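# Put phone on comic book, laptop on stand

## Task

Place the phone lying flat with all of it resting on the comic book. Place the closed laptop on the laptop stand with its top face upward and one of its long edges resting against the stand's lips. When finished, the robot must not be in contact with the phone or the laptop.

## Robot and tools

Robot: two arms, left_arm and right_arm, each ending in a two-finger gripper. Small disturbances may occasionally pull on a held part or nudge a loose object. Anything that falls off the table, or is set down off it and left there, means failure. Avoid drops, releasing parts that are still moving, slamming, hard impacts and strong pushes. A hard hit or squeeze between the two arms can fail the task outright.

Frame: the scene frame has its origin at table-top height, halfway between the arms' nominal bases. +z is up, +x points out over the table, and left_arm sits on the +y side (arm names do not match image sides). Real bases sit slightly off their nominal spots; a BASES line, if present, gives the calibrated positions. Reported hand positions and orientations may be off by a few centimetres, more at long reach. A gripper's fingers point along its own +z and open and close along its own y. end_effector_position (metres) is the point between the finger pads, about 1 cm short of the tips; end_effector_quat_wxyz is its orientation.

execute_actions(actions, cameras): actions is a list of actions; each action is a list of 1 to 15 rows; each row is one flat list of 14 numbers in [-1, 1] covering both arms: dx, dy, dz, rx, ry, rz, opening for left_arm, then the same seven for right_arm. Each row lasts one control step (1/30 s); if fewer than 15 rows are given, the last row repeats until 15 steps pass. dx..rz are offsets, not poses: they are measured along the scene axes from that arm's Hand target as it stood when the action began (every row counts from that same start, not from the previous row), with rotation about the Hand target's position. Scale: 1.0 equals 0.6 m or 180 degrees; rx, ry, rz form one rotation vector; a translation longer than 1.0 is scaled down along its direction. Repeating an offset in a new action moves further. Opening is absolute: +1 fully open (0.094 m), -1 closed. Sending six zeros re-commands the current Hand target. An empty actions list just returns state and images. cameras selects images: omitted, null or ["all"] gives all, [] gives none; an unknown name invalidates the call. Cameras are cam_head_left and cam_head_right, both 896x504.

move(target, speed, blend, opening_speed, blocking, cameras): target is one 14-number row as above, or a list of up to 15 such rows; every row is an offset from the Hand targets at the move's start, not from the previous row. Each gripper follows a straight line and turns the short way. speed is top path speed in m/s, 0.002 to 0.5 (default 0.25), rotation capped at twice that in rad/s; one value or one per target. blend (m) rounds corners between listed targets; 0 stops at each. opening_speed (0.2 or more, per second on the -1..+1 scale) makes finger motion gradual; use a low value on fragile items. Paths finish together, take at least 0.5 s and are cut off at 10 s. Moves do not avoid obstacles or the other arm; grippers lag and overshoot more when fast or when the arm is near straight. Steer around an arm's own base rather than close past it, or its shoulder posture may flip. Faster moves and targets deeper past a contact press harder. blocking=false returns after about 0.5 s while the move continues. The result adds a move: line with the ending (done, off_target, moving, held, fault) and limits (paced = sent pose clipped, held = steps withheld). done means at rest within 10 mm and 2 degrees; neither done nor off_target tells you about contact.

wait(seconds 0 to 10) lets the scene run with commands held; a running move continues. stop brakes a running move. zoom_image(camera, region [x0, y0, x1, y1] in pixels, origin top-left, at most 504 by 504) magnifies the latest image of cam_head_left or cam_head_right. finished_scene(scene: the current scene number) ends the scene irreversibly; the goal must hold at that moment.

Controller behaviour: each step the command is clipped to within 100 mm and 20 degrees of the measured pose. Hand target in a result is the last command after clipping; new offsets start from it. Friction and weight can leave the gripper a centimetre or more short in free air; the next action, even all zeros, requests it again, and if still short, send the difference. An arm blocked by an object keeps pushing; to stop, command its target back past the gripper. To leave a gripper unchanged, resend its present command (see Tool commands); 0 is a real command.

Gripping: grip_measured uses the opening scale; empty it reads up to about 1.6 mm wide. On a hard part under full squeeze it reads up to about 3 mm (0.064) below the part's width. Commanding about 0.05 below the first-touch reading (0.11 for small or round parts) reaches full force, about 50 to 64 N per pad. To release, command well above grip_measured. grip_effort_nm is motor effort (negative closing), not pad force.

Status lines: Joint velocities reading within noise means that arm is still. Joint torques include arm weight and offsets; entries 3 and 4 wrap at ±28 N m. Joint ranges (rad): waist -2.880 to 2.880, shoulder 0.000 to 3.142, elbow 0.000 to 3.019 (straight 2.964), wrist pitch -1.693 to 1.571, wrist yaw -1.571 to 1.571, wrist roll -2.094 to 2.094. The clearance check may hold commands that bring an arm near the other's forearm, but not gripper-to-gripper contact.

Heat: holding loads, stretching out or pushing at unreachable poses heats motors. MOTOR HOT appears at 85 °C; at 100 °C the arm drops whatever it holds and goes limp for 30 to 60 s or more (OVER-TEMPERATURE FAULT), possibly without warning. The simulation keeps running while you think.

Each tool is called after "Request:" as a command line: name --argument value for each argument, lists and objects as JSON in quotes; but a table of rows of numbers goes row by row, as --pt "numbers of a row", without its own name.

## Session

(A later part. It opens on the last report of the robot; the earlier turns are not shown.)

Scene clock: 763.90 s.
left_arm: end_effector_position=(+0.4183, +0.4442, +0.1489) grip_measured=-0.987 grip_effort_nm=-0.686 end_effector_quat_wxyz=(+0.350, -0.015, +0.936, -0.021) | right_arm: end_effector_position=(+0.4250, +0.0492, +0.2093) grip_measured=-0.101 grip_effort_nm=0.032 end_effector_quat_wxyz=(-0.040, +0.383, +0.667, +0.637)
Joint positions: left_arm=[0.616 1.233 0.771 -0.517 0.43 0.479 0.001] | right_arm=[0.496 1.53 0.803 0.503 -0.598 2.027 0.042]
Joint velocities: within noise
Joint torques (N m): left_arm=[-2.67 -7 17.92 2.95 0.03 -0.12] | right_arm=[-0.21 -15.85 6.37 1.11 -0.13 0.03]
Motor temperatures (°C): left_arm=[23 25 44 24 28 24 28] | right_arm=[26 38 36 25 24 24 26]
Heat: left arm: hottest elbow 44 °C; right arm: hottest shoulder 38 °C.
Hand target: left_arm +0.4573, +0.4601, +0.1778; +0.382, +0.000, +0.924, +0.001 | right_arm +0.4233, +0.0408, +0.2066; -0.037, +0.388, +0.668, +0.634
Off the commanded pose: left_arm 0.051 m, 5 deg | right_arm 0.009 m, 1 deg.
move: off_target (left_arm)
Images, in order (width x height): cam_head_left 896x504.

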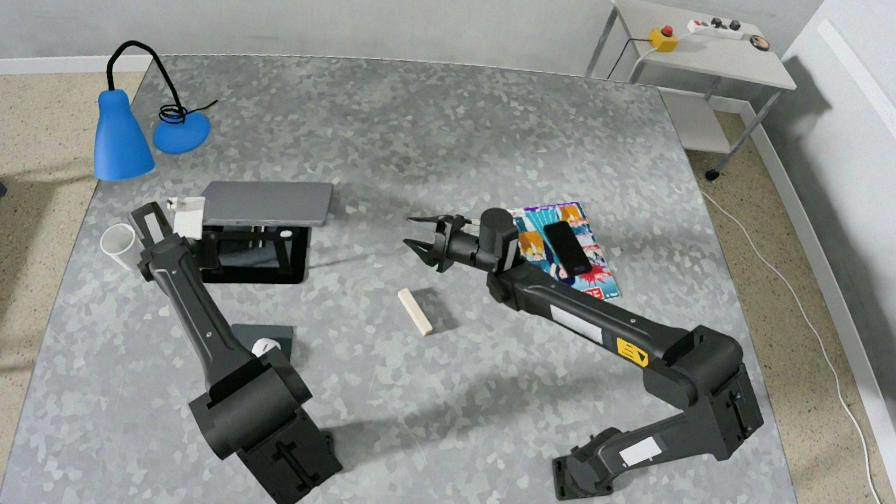

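Request:
move --pt "-0.14 0 0.0 0 0 0 -1 0 0 0 0 0 0 -0.1" --pt "-0.17 0 0.12 0 0 0 -1 0 0 0 0 0 0 -0.1" --pt "-0.42 -0.08 0.26 0 0 0 -1 0 0 0 0 0 0 -0.1" --speed 0.15 --blend 0.02

Request:
zoom_image --camera "cam_head_left" --region '[170, 170, 340, 290]'

Request:
zoom_image --camera "cam_head_right" --region '[190, 170, 360, 290]'

Scene clock: 769.57 s.
left_arm: end_effector_position=(+0.2048, +0.4005, +0.3038) grip_measured=-0.987 grip_effort_nm=-0.681 end_effector_quat_wxyz=(+0.373, -0.007, +0.928, -0.026) | right_arm: end_effector_position=(+0.4250, +0.0492, +0.2093) grip_measured=-0.101 grip_effort_nm=0.032 end_effector_quat_wxyz=(-0.040, +0.383, +0.667, +0.637)
Joint positions: left_arm=[1.223 0.717 0.899 -1.513 0.735 1.144 0.001] | right_arm=[0.496 1.53 0.803 0.503 -0.598 2.027 0.042]
Joint velocities: within noise
Joint torques (N m): left_arm=[0.15 -1.38 17.52 0.23 0.58 0.09] | right_arm=[-0.32 -15.79 6.37 1.16 -0.12 0.03]
Motor temperatures (°C): left_arm=[23 25 44 24 28 24 28] | right_arm=[26 38 36 25 24 24 26]
Heat: left arm: hottest elbow 44 °C; right arm: hottest shoulder 38 °C.
Hand target: left_arm +0.2053, +0.4120, +0.3338; +0.382, +0.000, +0.924, +0.000 | right_arm +0.4233, +0.0408, +0.2066; -0.037, +0.388, +0.668, +0.634
Off the commanded pose: left_arm 0.032 m, 3 deg | right_arm 0.009 m, 1 deg.
move: off_target (left_arm)

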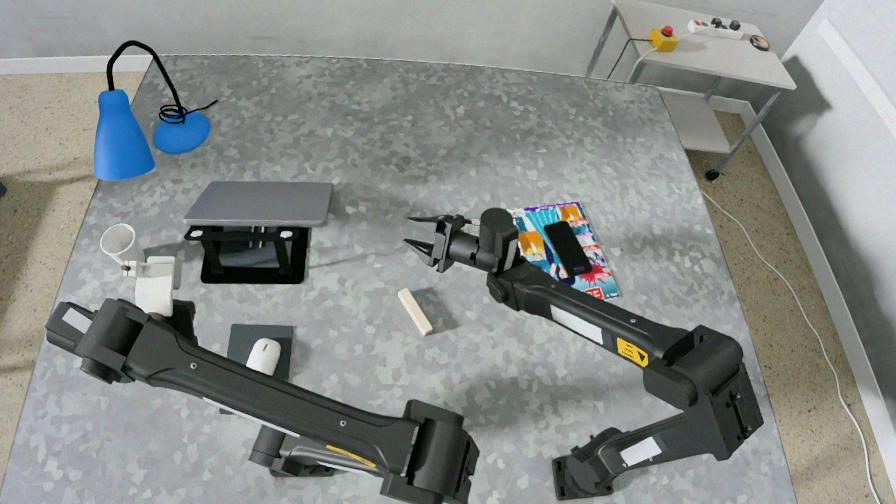

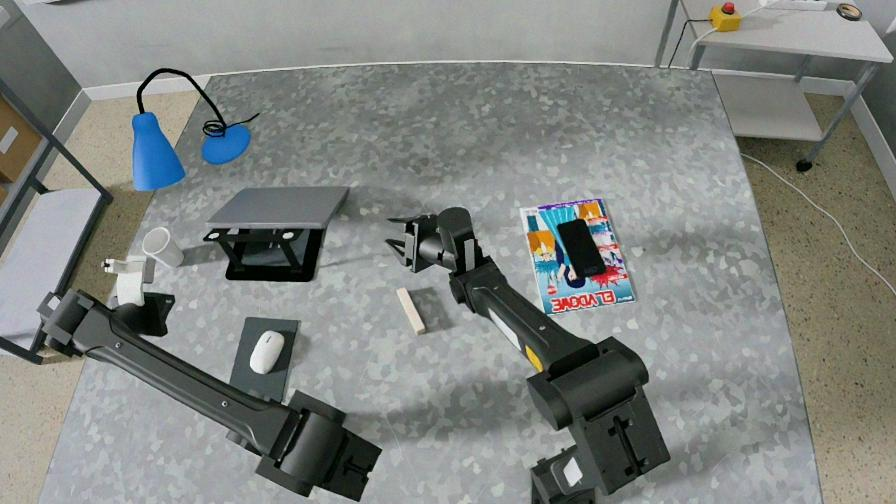

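Scaled by 2.965.

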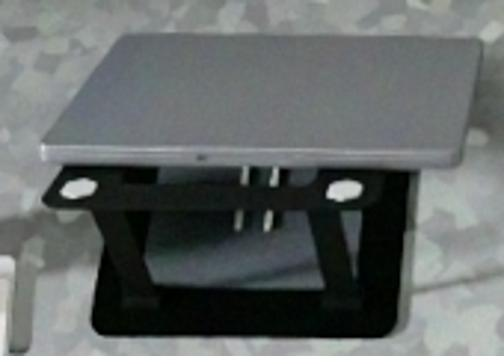

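Scaled by 2.965.

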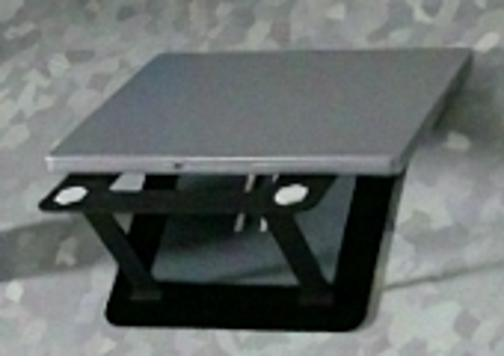

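Request:
move --pt "0.32 -0.31 -0.1 0 0 0 -1 0 0 0 0 0 0 -0.1" --pt "0.318 -0.312 -0.315 0 0 0 -1 0 0 0 0 0 0 -0.1" --speed 0.15 --cameras '[]'

Request:
move --target '[0.07,0,0.055,0,0,0,-1,0,0,0,0,0,0,-0.1]' --speed 0.05 --cameras '[]'

Request:
move --target '[0.06,-0.005,-0.005,0,0,0,-1,0,0,0,0,0,0,-0.1]' --speed 0.04 --cameras '["cam_head_left"]'

Request:
zoom_image --camera "cam_head_left" --region '[170, 170, 340, 290]'

Request:
move --target '[0.022,0,-0.002,0,0,0,-1,0,0,0,0,0,0,-0.1]' --speed 0.03 --cameras '["cam_head_left"]'

Request:
zoom_image --camera "cam_head_left" --region '[170, 170, 340, 290]'

Scene clock: 781.67 s.
left_arm: end_effector_position=(+0.3949, +0.2301, +0.1484) grip_measured=-0.987 grip_effort_nm=-0.691 end_effector_quat_wxyz=(+0.380, -0.002, +0.925, +0.004) | right_arm: end_effector_position=(+0.4250, +0.0492, +0.2093) grip_measured=-0.101 grip_effort_nm=0.027 end_effector_quat_wxyz=(-0.040, +0.383, +0.667, +0.637)
Joint positions: left_arm=[-0.085 0.897 0.506 -0.401 -0.048 -0.041 0.001] | right_arm=[0.496 1.53 0.803 0.503 -0.598 2.027 0.042]
Joint velocities: within noise
Joint torques (N m): left_arm=[-2.14 -4.31 10.37 2.32 -0.18 -0.11] | right_arm=[-0.26 -15.79 6.38 1.13 -0.12 0.04]
Motor temperatures (°C): left_arm=[23 25 45 24 28 24 28] | right_arm=[26 38 36 25 24 24 26]
Heat: left arm: hottest elbow 45 °C; right arm: hottest shoulder 38 °C.
Hand target: left_arm +0.3962, +0.2250, +0.1449; +0.382, +0.000, +0.924, +0.001 | right_arm +0.4233, +0.0408, +0.2066; -0.037, +0.388, +0.668, +0.634
Off the commanded pose: left_arm 0.007 m, 1 deg | right_arm 0.009 m, 1 deg.
move: done
No camera images: "cameras" was empty.

Scene clock: 783.30 s.
left_arm: end_effector_position=(+0.4140, +0.2288, +0.1460) grip_measured=-0.987 grip_effort_nm=-0.686 end_effector_quat_wxyz=(+0.358, -0.001, +0.934, +0.005) | right_arm: end_effector_position=(+0.4250, +0.0492, +0.2093) grip_measured=-0.101 grip_effort_nm=0.032 end_effector_quat_wxyz=(-0.040, +0.383, +0.667, +0.637)
Joint positions: left_arm=[-0.085 0.989 0.57 -0.42 -0.047 -0.041 0.001] | right_arm=[0.496 1.53 0.803 0.503 -0.598 2.027 0.042]
Joint velocities: within noise
Joint torques (N m): left_arm=[-1.61 -5.48 17.76 1.21 0.07 -0.03] | right_arm=[-0.32 -15.79 6.37 1.16 -0.12 0.03]
Motor temperatures (°C): left_arm=[23 25 45 24 28 24 28] | right_arm=[26 38 36 25 24 24 26]
Heat: left arm: hottest elbow 45 °C; right arm: hottest shoulder 38 °C.
Hand target: left_arm +0.4382, +0.2250, +0.1778; +0.382, +0.000, +0.924, +0.001 | right_arm +0.4233, +0.0408, +0.2066; -0.037, +0.388, +0.668, +0.634
Off the commanded pose: left_arm 0.040 m, 3 deg | right_arm 0.009 m, 1 deg.
move: off_target (left_arm)
No camera images: "cameras" was empty.

Scene clock: 784.73 s.
left_arm: end_effector_position=(+0.4420, +0.2273, +0.1400) grip_measured=-0.987 grip_effort_nm=-0.686 end_effector_quat_wxyz=(+0.345, -0.001, +0.939, +0.005) | right_arm: end_effector_position=(+0.4250, +0.0492, +0.2093) grip_measured=-0.101 grip_effort_nm=0.037 end_effector_quat_wxyz=(-0.040, +0.383, +0.667, +0.637)
Joint positions: left_arm=[-0.085 1.102 0.637 -0.403 -0.047 -0.041 0.001] | right_arm=[0.496 1.53 0.803 0.503 -0.598 2.027 0.042]
Joint velocities: within noise
Joint torques (N m): left_arm=[-2.43 -7.12 17.59 2.19 0.03 -0.07] | right_arm=[-0.26 -15.74 6.37 1.14 -0.12 0.03]
Motor temperatures (°C): left_arm=[23 25 45 24 28 24 28] | right_arm=[26 38 36 25 24 24 26]
Heat: left arm: hottest elbow 45 °C; right arm: hottest shoulder 38 °C.
Hand target: left_arm +0.4742, +0.2220, +0.1748; +0.382, +0.000, +0.924, +0.001 | right_arm +0.4233, +0.0408, +0.2066; -0.037, +0.388, +0.668, +0.634
Off the commanded pose: left_arm 0.048 m, 5 deg | right_arm 0.009 m, 1 deg.
move: off_target (left_arm)
Images, in order (width x height): cam_head_left 896x504.

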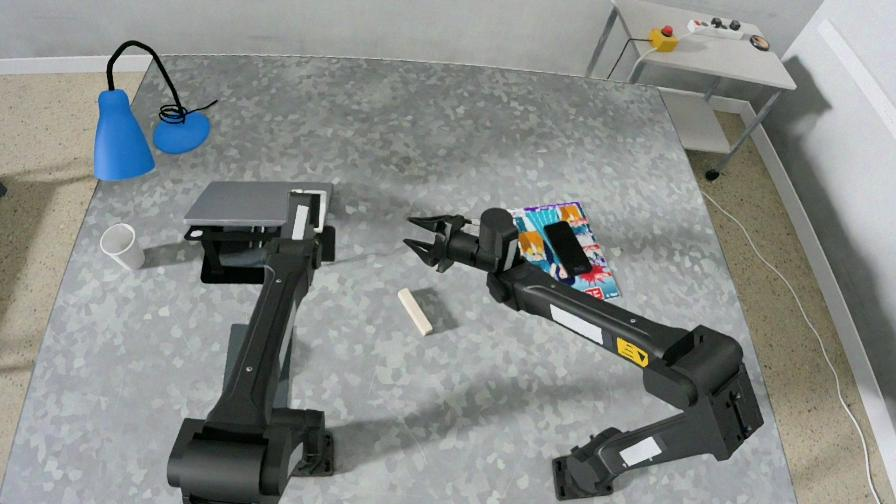

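Scaled by 2.965.

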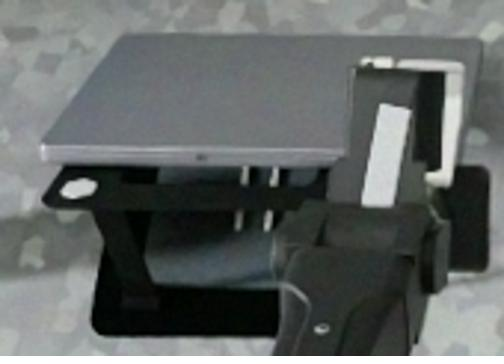

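Scene clock: 785.77 s.
left_arm: end_effector_position=(+0.4549, +0.2265, +0.1392) grip_measured=-0.987 grip_effort_nm=-0.691 end_effector_quat_wxyz=(+0.345, -0.001, +0.939, +0.005) | right_arm: end_effector_position=(+0.4250, +0.0492, +0.2093) grip_measured=-0.101 grip_effort_nm=0.032 end_effector_quat_wxyz=(-0.040, +0.383, +0.667, +0.637)
Joint positions: left_arm=[-0.085 1.144 0.664 -0.388 -0.047 -0.041 0.001] | right_arm=[0.496 1.53 0.803 0.503 -0.598 2.027 0.042]
Joint velocities: within noise
Joint torques (N m): left_arm=[-1.49 -7.06 17.22 2.15 0.07 0.01] | right_arm=[-0.26 -15.79 6.39 1.14 -0.12 0.03]
Motor temperatures (°C): left_arm=[23 25 45 24 28 24 28] | right_arm=[26 38 36 25 24 24 26]
Heat: left arm: hottest elbow 45 °C; right arm: hottest shoulder 38 °C.
Hand target: left_arm +0.4874, +0.2220, +0.1736; +0.382, +0.000, +0.924, +0.001 | right_arm +0.4233, +0.0408, +0.2066; -0.037, +0.388, +0.668, +0.634
Off the commanded pose: left_arm 0.048 m, 5 deg | right_arm 0.009 m, 1 deg.
move: off_target (left_arm)
Images, in order (width x height): cam_head_left 896x504.

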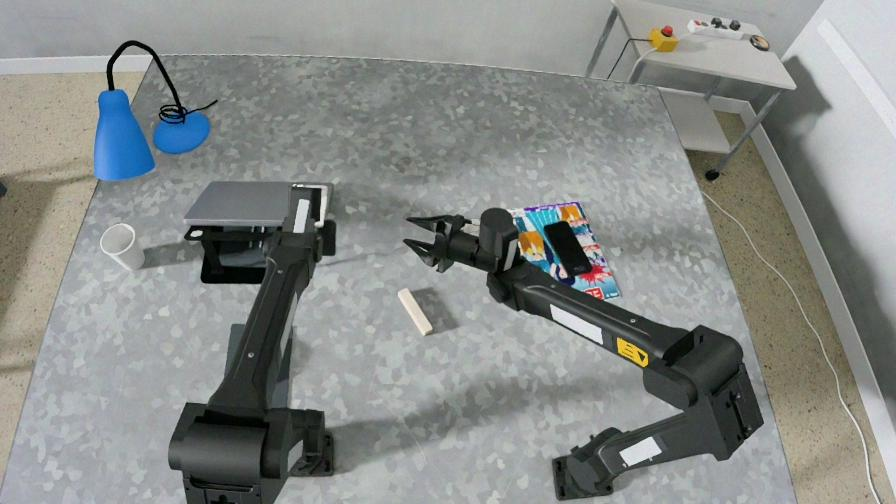

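Scaled by 2.965.

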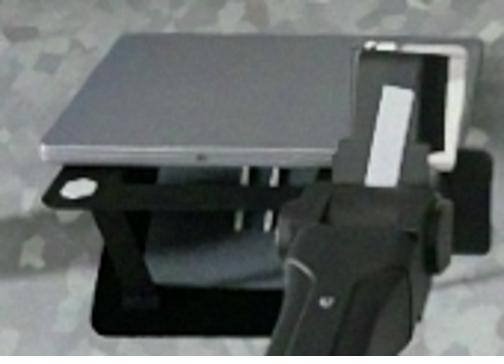

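Request:
move --target '[0.022,0,-0.002,0,0,0,-1,0,0,0,0,0,0,-0.1]' --speed 0.03 --cameras '["cam_head_left"]'

Request:
zoom_image --camera "cam_head_left" --region '[170, 170, 340, 290]'

Request:
move --target '[0.015,0,-0.002,0,0,0,-1,0,0,0,0,0,0,-0.1]' --speed 0.03 --cameras '["cam_head_left"]'

Request:
zoom_image --camera "cam_head_left" --region '[170, 170, 340, 290]'

Scene clock: 790.37 s.
left_arm: end_effector_position=(+0.4679, +0.2255, +0.1384) grip_measured=-0.987 grip_effort_nm=-0.686 end_effector_quat_wxyz=(+0.345, -0.001, +0.939, +0.005) | right_arm: end_effector_position=(+0.4250, +0.0492, +0.2093) grip_measured=-0.101 grip_effort_nm=0.032 end_effector_quat_wxyz=(-0.040, +0.383, +0.667, +0.637)
Joint positions: left_arm=[-0.085 1.185 0.692 -0.375 -0.045 -0.041 0.001] | right_arm=[0.496 1.53 0.803 0.503 -0.598 2.027 0.042]
Joint velocities: within noise
Joint torques (N m): left_arm=[-1.38 -8.47 17.22 2.1 0.06 -0.01] | right_arm=[-0.21 -15.79 6.37 1.14 -0.12 0.03]
Motor temperatures (°C): left_arm=[23 25 45 24 28 24 28] | right_arm=[26 38 36 25 24 24 26]
Heat: left arm: hottest elbow 45 °C; right arm: hottest shoulder 38 °C.
Hand target: left_arm +0.5006, +0.2220, +0.1724; +0.382, +0.000, +0.924, +0.001 | right_arm +0.4233, +0.0408, +0.2066; -0.037, +0.388, +0.668, +0.634
Off the commanded pose: left_arm 0.047 m, 5 deg | right_arm 0.009 m, 1 deg.
move: off_target (left_arm)
Images, in order (width x height): cam_head_left 896x504.

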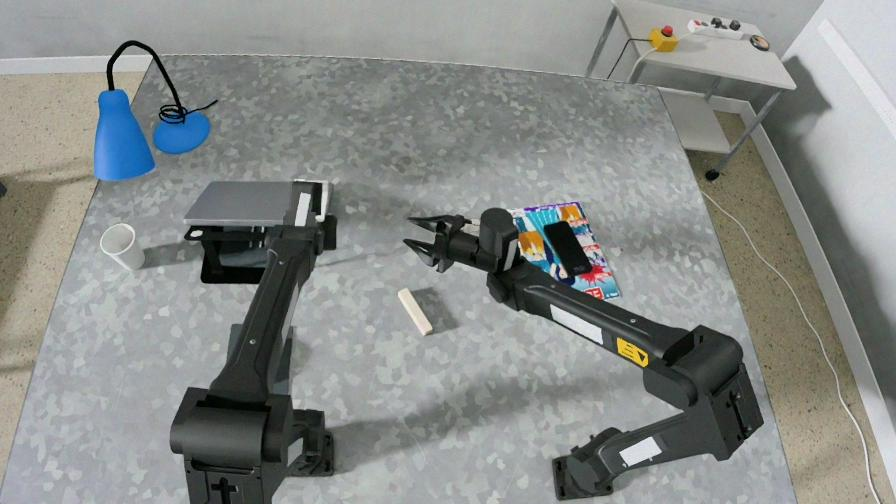

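Scaled by 2.965.

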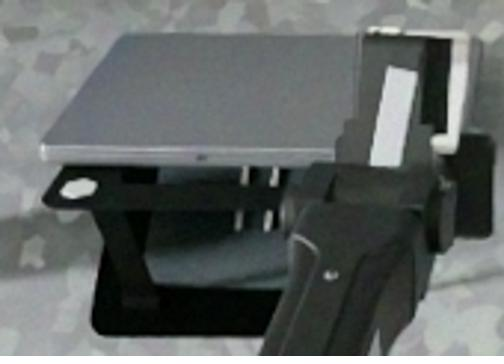

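Scene clock: 791.23 s.
left_arm: end_effector_position=(+0.4764, +0.2249, +0.1383) grip_measured=-0.987 grip_effort_nm=-0.686 end_effector_quat_wxyz=(+0.345, -0.001, +0.939, +0.004) | right_arm: end_effector_position=(+0.4250, +0.0492, +0.2093) grip_measured=-0.101 grip_effort_nm=0.027 end_effector_quat_wxyz=(-0.040, +0.383, +0.667, +0.637)
Joint positions: left_arm=[-0.085 1.21 0.71 -0.367 -0.045 -0.041 0.001] | right_arm=[0.496 1.53 0.803 0.503 -0.598 2.027 0.042]
Joint velocities: within noise
Joint torques (N m): left_arm=[-2.02 -9.05 17.16 2.18 0.05 0.04] | right_arm=[-0.32 -15.79 6.37 1.13 -0.12 0.03]
Motor temperatures (°C): left_arm=[23 25 45 24 28 24 28] | right_arm=[26 38 36 25 24 24 26]
Heat: left arm: hottest elbow 45 °C; right arm: hottest shoulder 38 °C.
Hand target: left_arm +0.5095, +0.2220, +0.1712; +0.382, +0.000, +0.924, +0.001 | right_arm +0.4233, +0.0409, +0.2066; -0.037, +0.388, +0.668, +0.634
Off the commanded pose: left_arm 0.047 m, 5 deg | right_arm 0.009 m, 1 deg.
move: off_target (left_arm)
Images, in order (width x height): cam_head_left 896x504.

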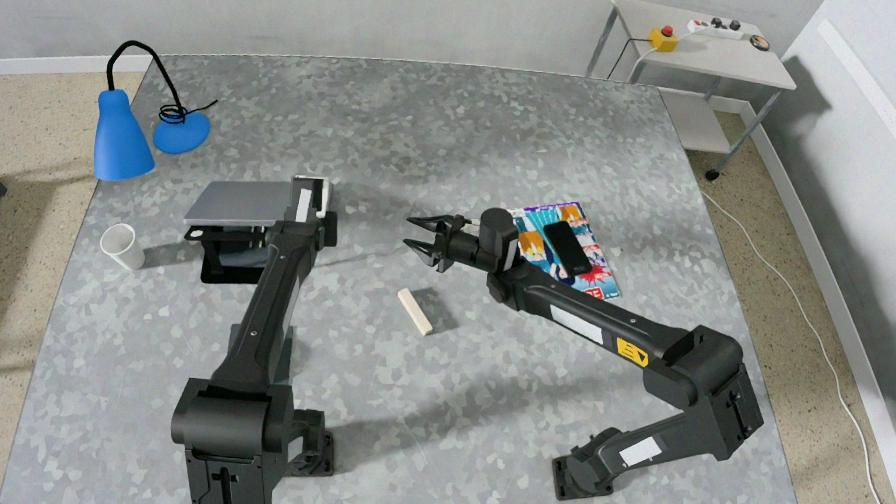

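Scaled by 2.965.

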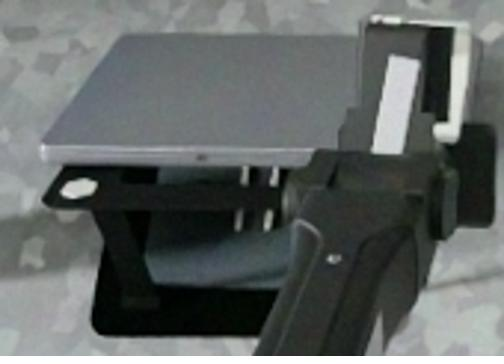

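Request:
move --target '[0.02,0,-0.004,0,0,0,-1,0,0,0,0,0,0,-0.1]' --speed 0.03

Request:
zoom_image --camera "cam_head_left" --region '[170, 170, 340, 290]'

Scene clock: 800.00 s.
left_arm: end_effector_position=(+0.4790, +0.2243, +0.1374) grip_measured=-0.987 grip_effort_nm=-0.691 end_effector_quat_wxyz=(+0.344, +0.000, +0.939, +0.003) | right_arm: end_effector_position=(+0.4250, +0.0492, +0.2093) grip_measured=-0.101 grip_effort_nm=0.027 end_effector_quat_wxyz=(-0.040, +0.383, +0.667, +0.637)
Joint positions: left_arm=[-0.085 1.22 0.717 -0.367 -0.041 -0.041 0.001] | right_arm=[0.496 1.53 0.803 0.503 -0.598 2.027 0.042]
Joint velocities: within noise
Joint torques (N m): left_arm=[-1.96 -7.94 18.25 2.41 0.01 -0.01] | right_arm=[-0.26 -15.79 6.37 1.13 -0.12 0.03]
Motor temperatures (°C): left_arm=[23 25 44 24 28 24 28] | right_arm=[26 38 36 25 24 24 26]
Heat: left arm: hottest elbow 44 °C; right arm: hottest shoulder 38 °C.
Hand target: left_arm +0.5216, +0.2220, +0.1688; +0.382, +0.000, +0.924, +0.001 | right_arm +0.4233, +0.0408, +0.2066; -0.037, +0.388, +0.668, +0.634
Off the commanded pose: left_arm 0.053 m, 5 deg | right_arm 0.009 m, 1 deg.
move: off_target (left_arm)

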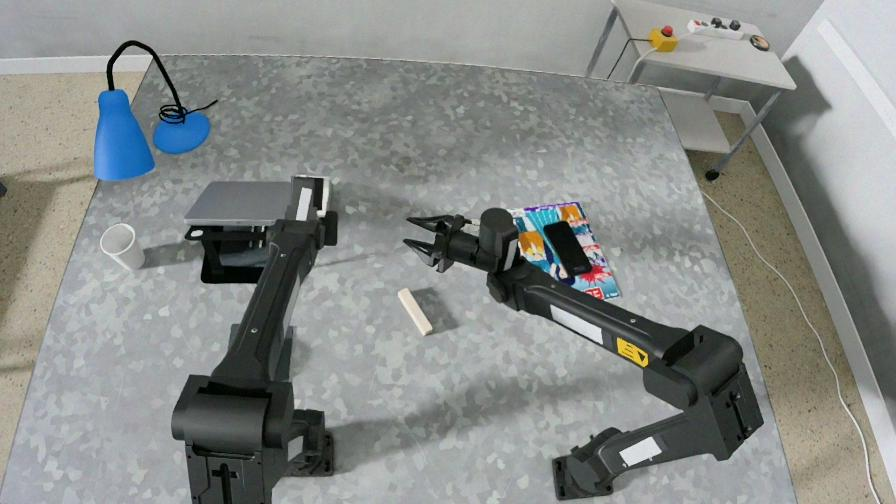

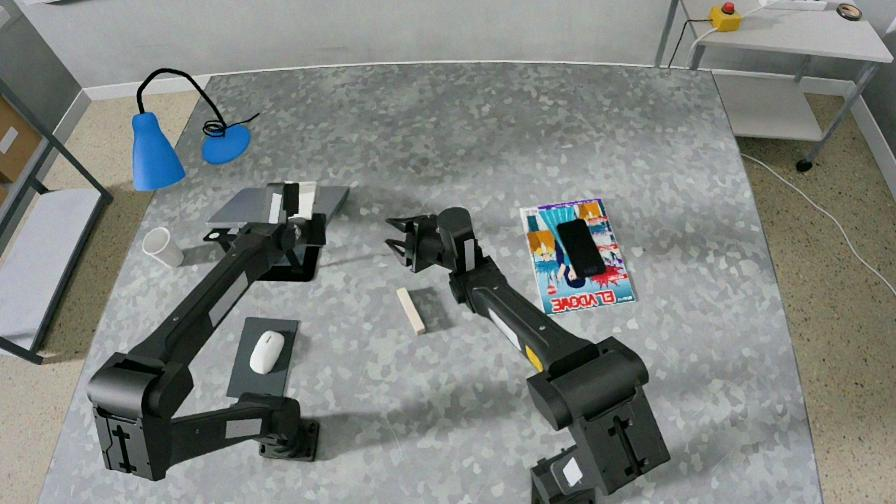

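Scaled by 2.965.

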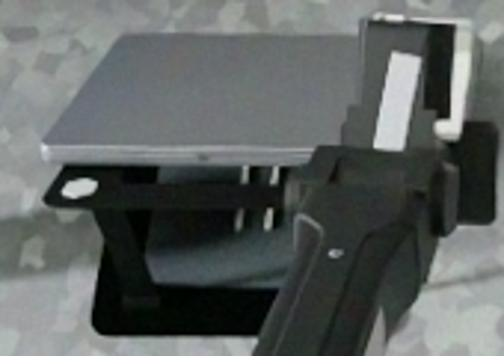

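Request:
move --target '[0.025,0,-0.006,0,0,0,-1,0,0,0,0,0,0,-0.1]' --speed 0.03

Request:
zoom_image --camera "cam_head_left" --region '[170, 170, 340, 290]'

Scene clock: 803.33 s.
left_arm: end_effector_position=(+0.4961, +0.2228, +0.1374) grip_measured=-0.987 grip_effort_nm=-0.686 end_effector_quat_wxyz=(+0.345, +0.001, +0.939, +0.001) | right_arm: end_effector_position=(+0.4250, +0.0492, +0.2093) grip_measured=-0.101 grip_effort_nm=0.032 end_effector_quat_wxyz=(-0.040, +0.383, +0.667, +0.637)
Joint positions: left_arm=[-0.085 1.269 0.756 -0.355 -0.038 -0.041 0.001] | right_arm=[0.496 1.53 0.803 0.503 -0.598 2.027 0.042]
Joint velocities: within noise
Joint torques (N m): left_arm=[-1.44 -7.59 17.65 2.7 -0.11 0.11] | right_arm=[-0.32 -15.79 6.38 1.14 -0.12 0.03]
Motor temperatures (°C): left_arm=[23 25 45 24 28 24 28] | right_arm=[26 38 36 25 24 24 26]
Heat: left arm: hottest elbow 45 °C; right arm: hottest shoulder 38 °C.
Hand target: left_arm +0.5366, +0.2220, +0.1653; +0.382, +0.000, +0.924, +0.001 | right_arm +0.4233, +0.0408, +0.2066; -0.037, +0.388, +0.668, +0.634
Off the commanded pose: left_arm 0.049 m, 5 deg | right_arm 0.009 m, 1 deg.
move: off_target (left_arm)

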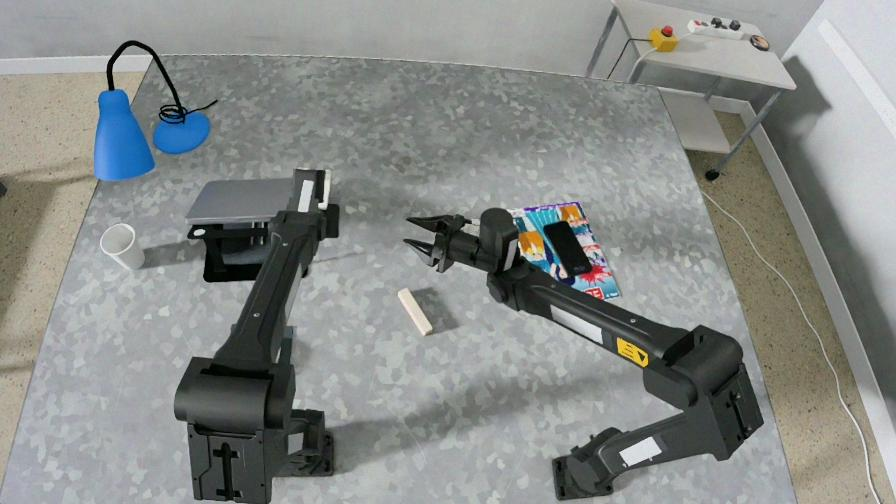

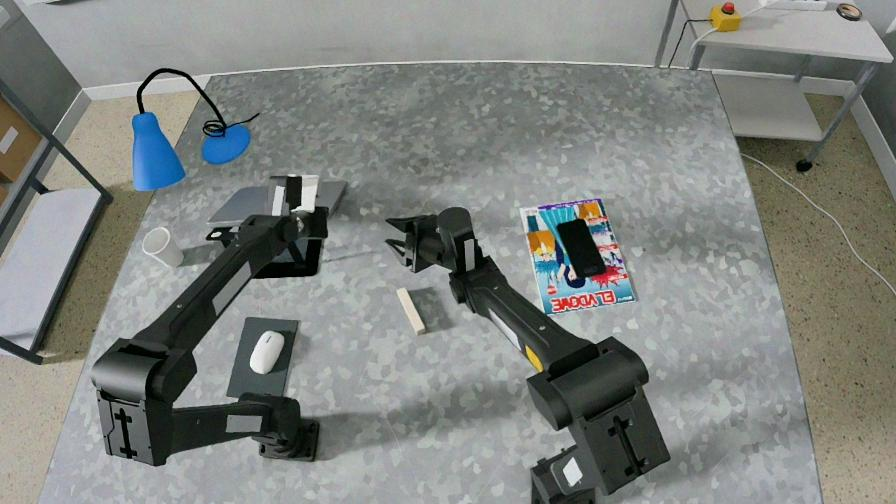

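Scaled by 2.965.

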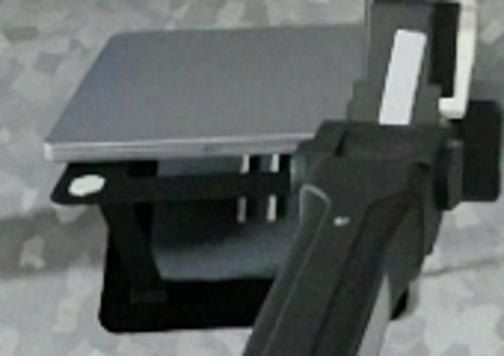

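Request:
move --pt "-0.14 0 0 0 0 0 -1 0 0 0 0 0 0 -0.1" --pt "-0.17 0 0.12 0 0 0 -1 0 0 0 0 0 0 -0.1" --pt "-0.48 0.3 0.26 0 0 0 -1 0 0 0 0 0 0 -0.1" --speed 0.15 --blend 0.02

Request:
zoom_image --camera "cam_head_left" --region '[170, 150, 370, 300]'

Request:
zoom_image --camera "cam_head_right" --region '[190, 150, 390, 300]'

Scene clock: 812.83 s.
left_arm: end_effector_position=(+0.2451, +0.3896, +0.2860) grip_measured=-0.987 grip_effort_nm=-0.686 end_effector_quat_wxyz=(+0.366, -0.007, +0.930, -0.026) | right_arm: end_effector_position=(+0.4250, +0.0492, +0.2093) grip_measured=-0.101 grip_effort_nm=0.027 end_effector_quat_wxyz=(-0.040, +0.383, +0.667, +0.637)
Joint positions: left_arm=[0.982 0.694 0.836 -1.294 0.644 0.854 0.001] | right_arm=[0.496 1.53 0.803 0.503 -0.598 2.027 0.042]
Joint velocities: within noise
Joint torques (N m): left_arm=[-0.44 -1.26 18.41 0.66 0.5 0.12] | right_arm=[-0.21 -15.91 6.37 1.14 -0.12 0.03]
Motor temperatures (°C): left_arm=[23 25 45 24 28 24 28] | right_arm=[26 38 36 25 24 24 26]
Heat: left arm: hottest elbow 45 °C; right arm: hottest shoulder 38 °C.
Hand target: left_arm +0.2487, +0.4020, +0.3212; +0.382, +0.000, +0.924, +0.001 | right_arm +0.4233, +0.0408, +0.2066; -0.037, +0.388, +0.668, +0.634
Off the commanded pose: left_arm 0.038 m, 4 deg | right_arm 0.009 m, 1 deg.
move: off_target (left_arm)

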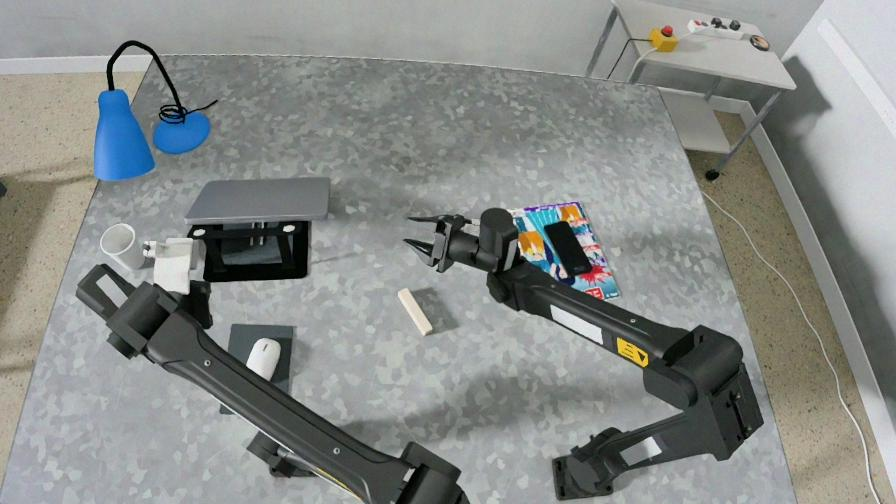

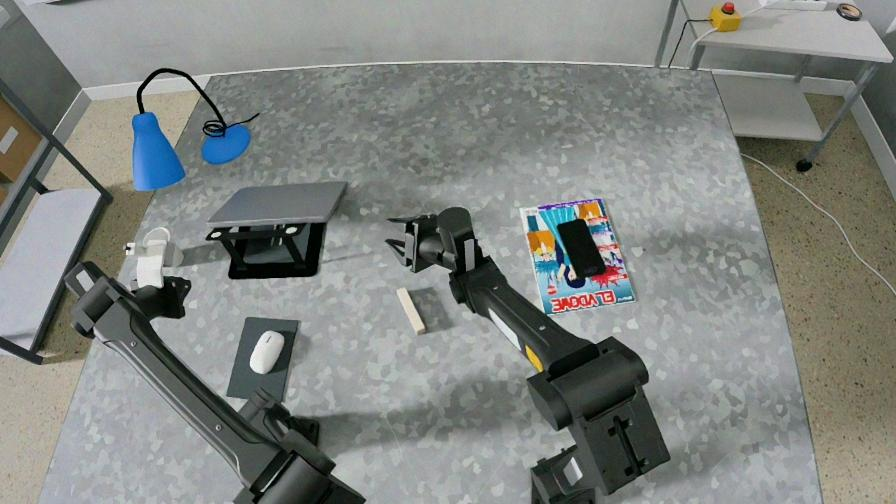

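Scaled by 2.520.

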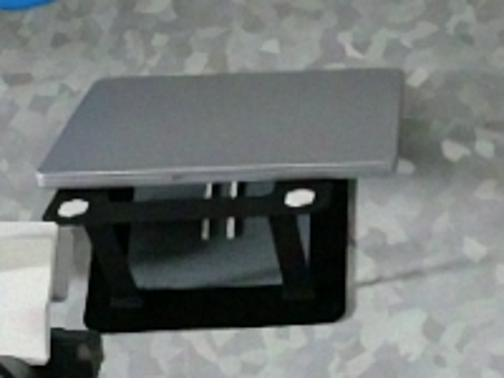

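Scaled by 2.520.

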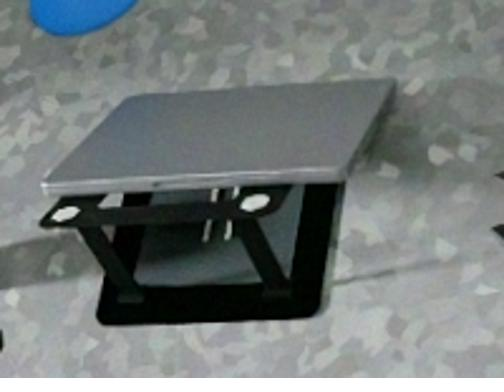

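Request:
finished_scene --scene 1

The scene is finished: the task was done.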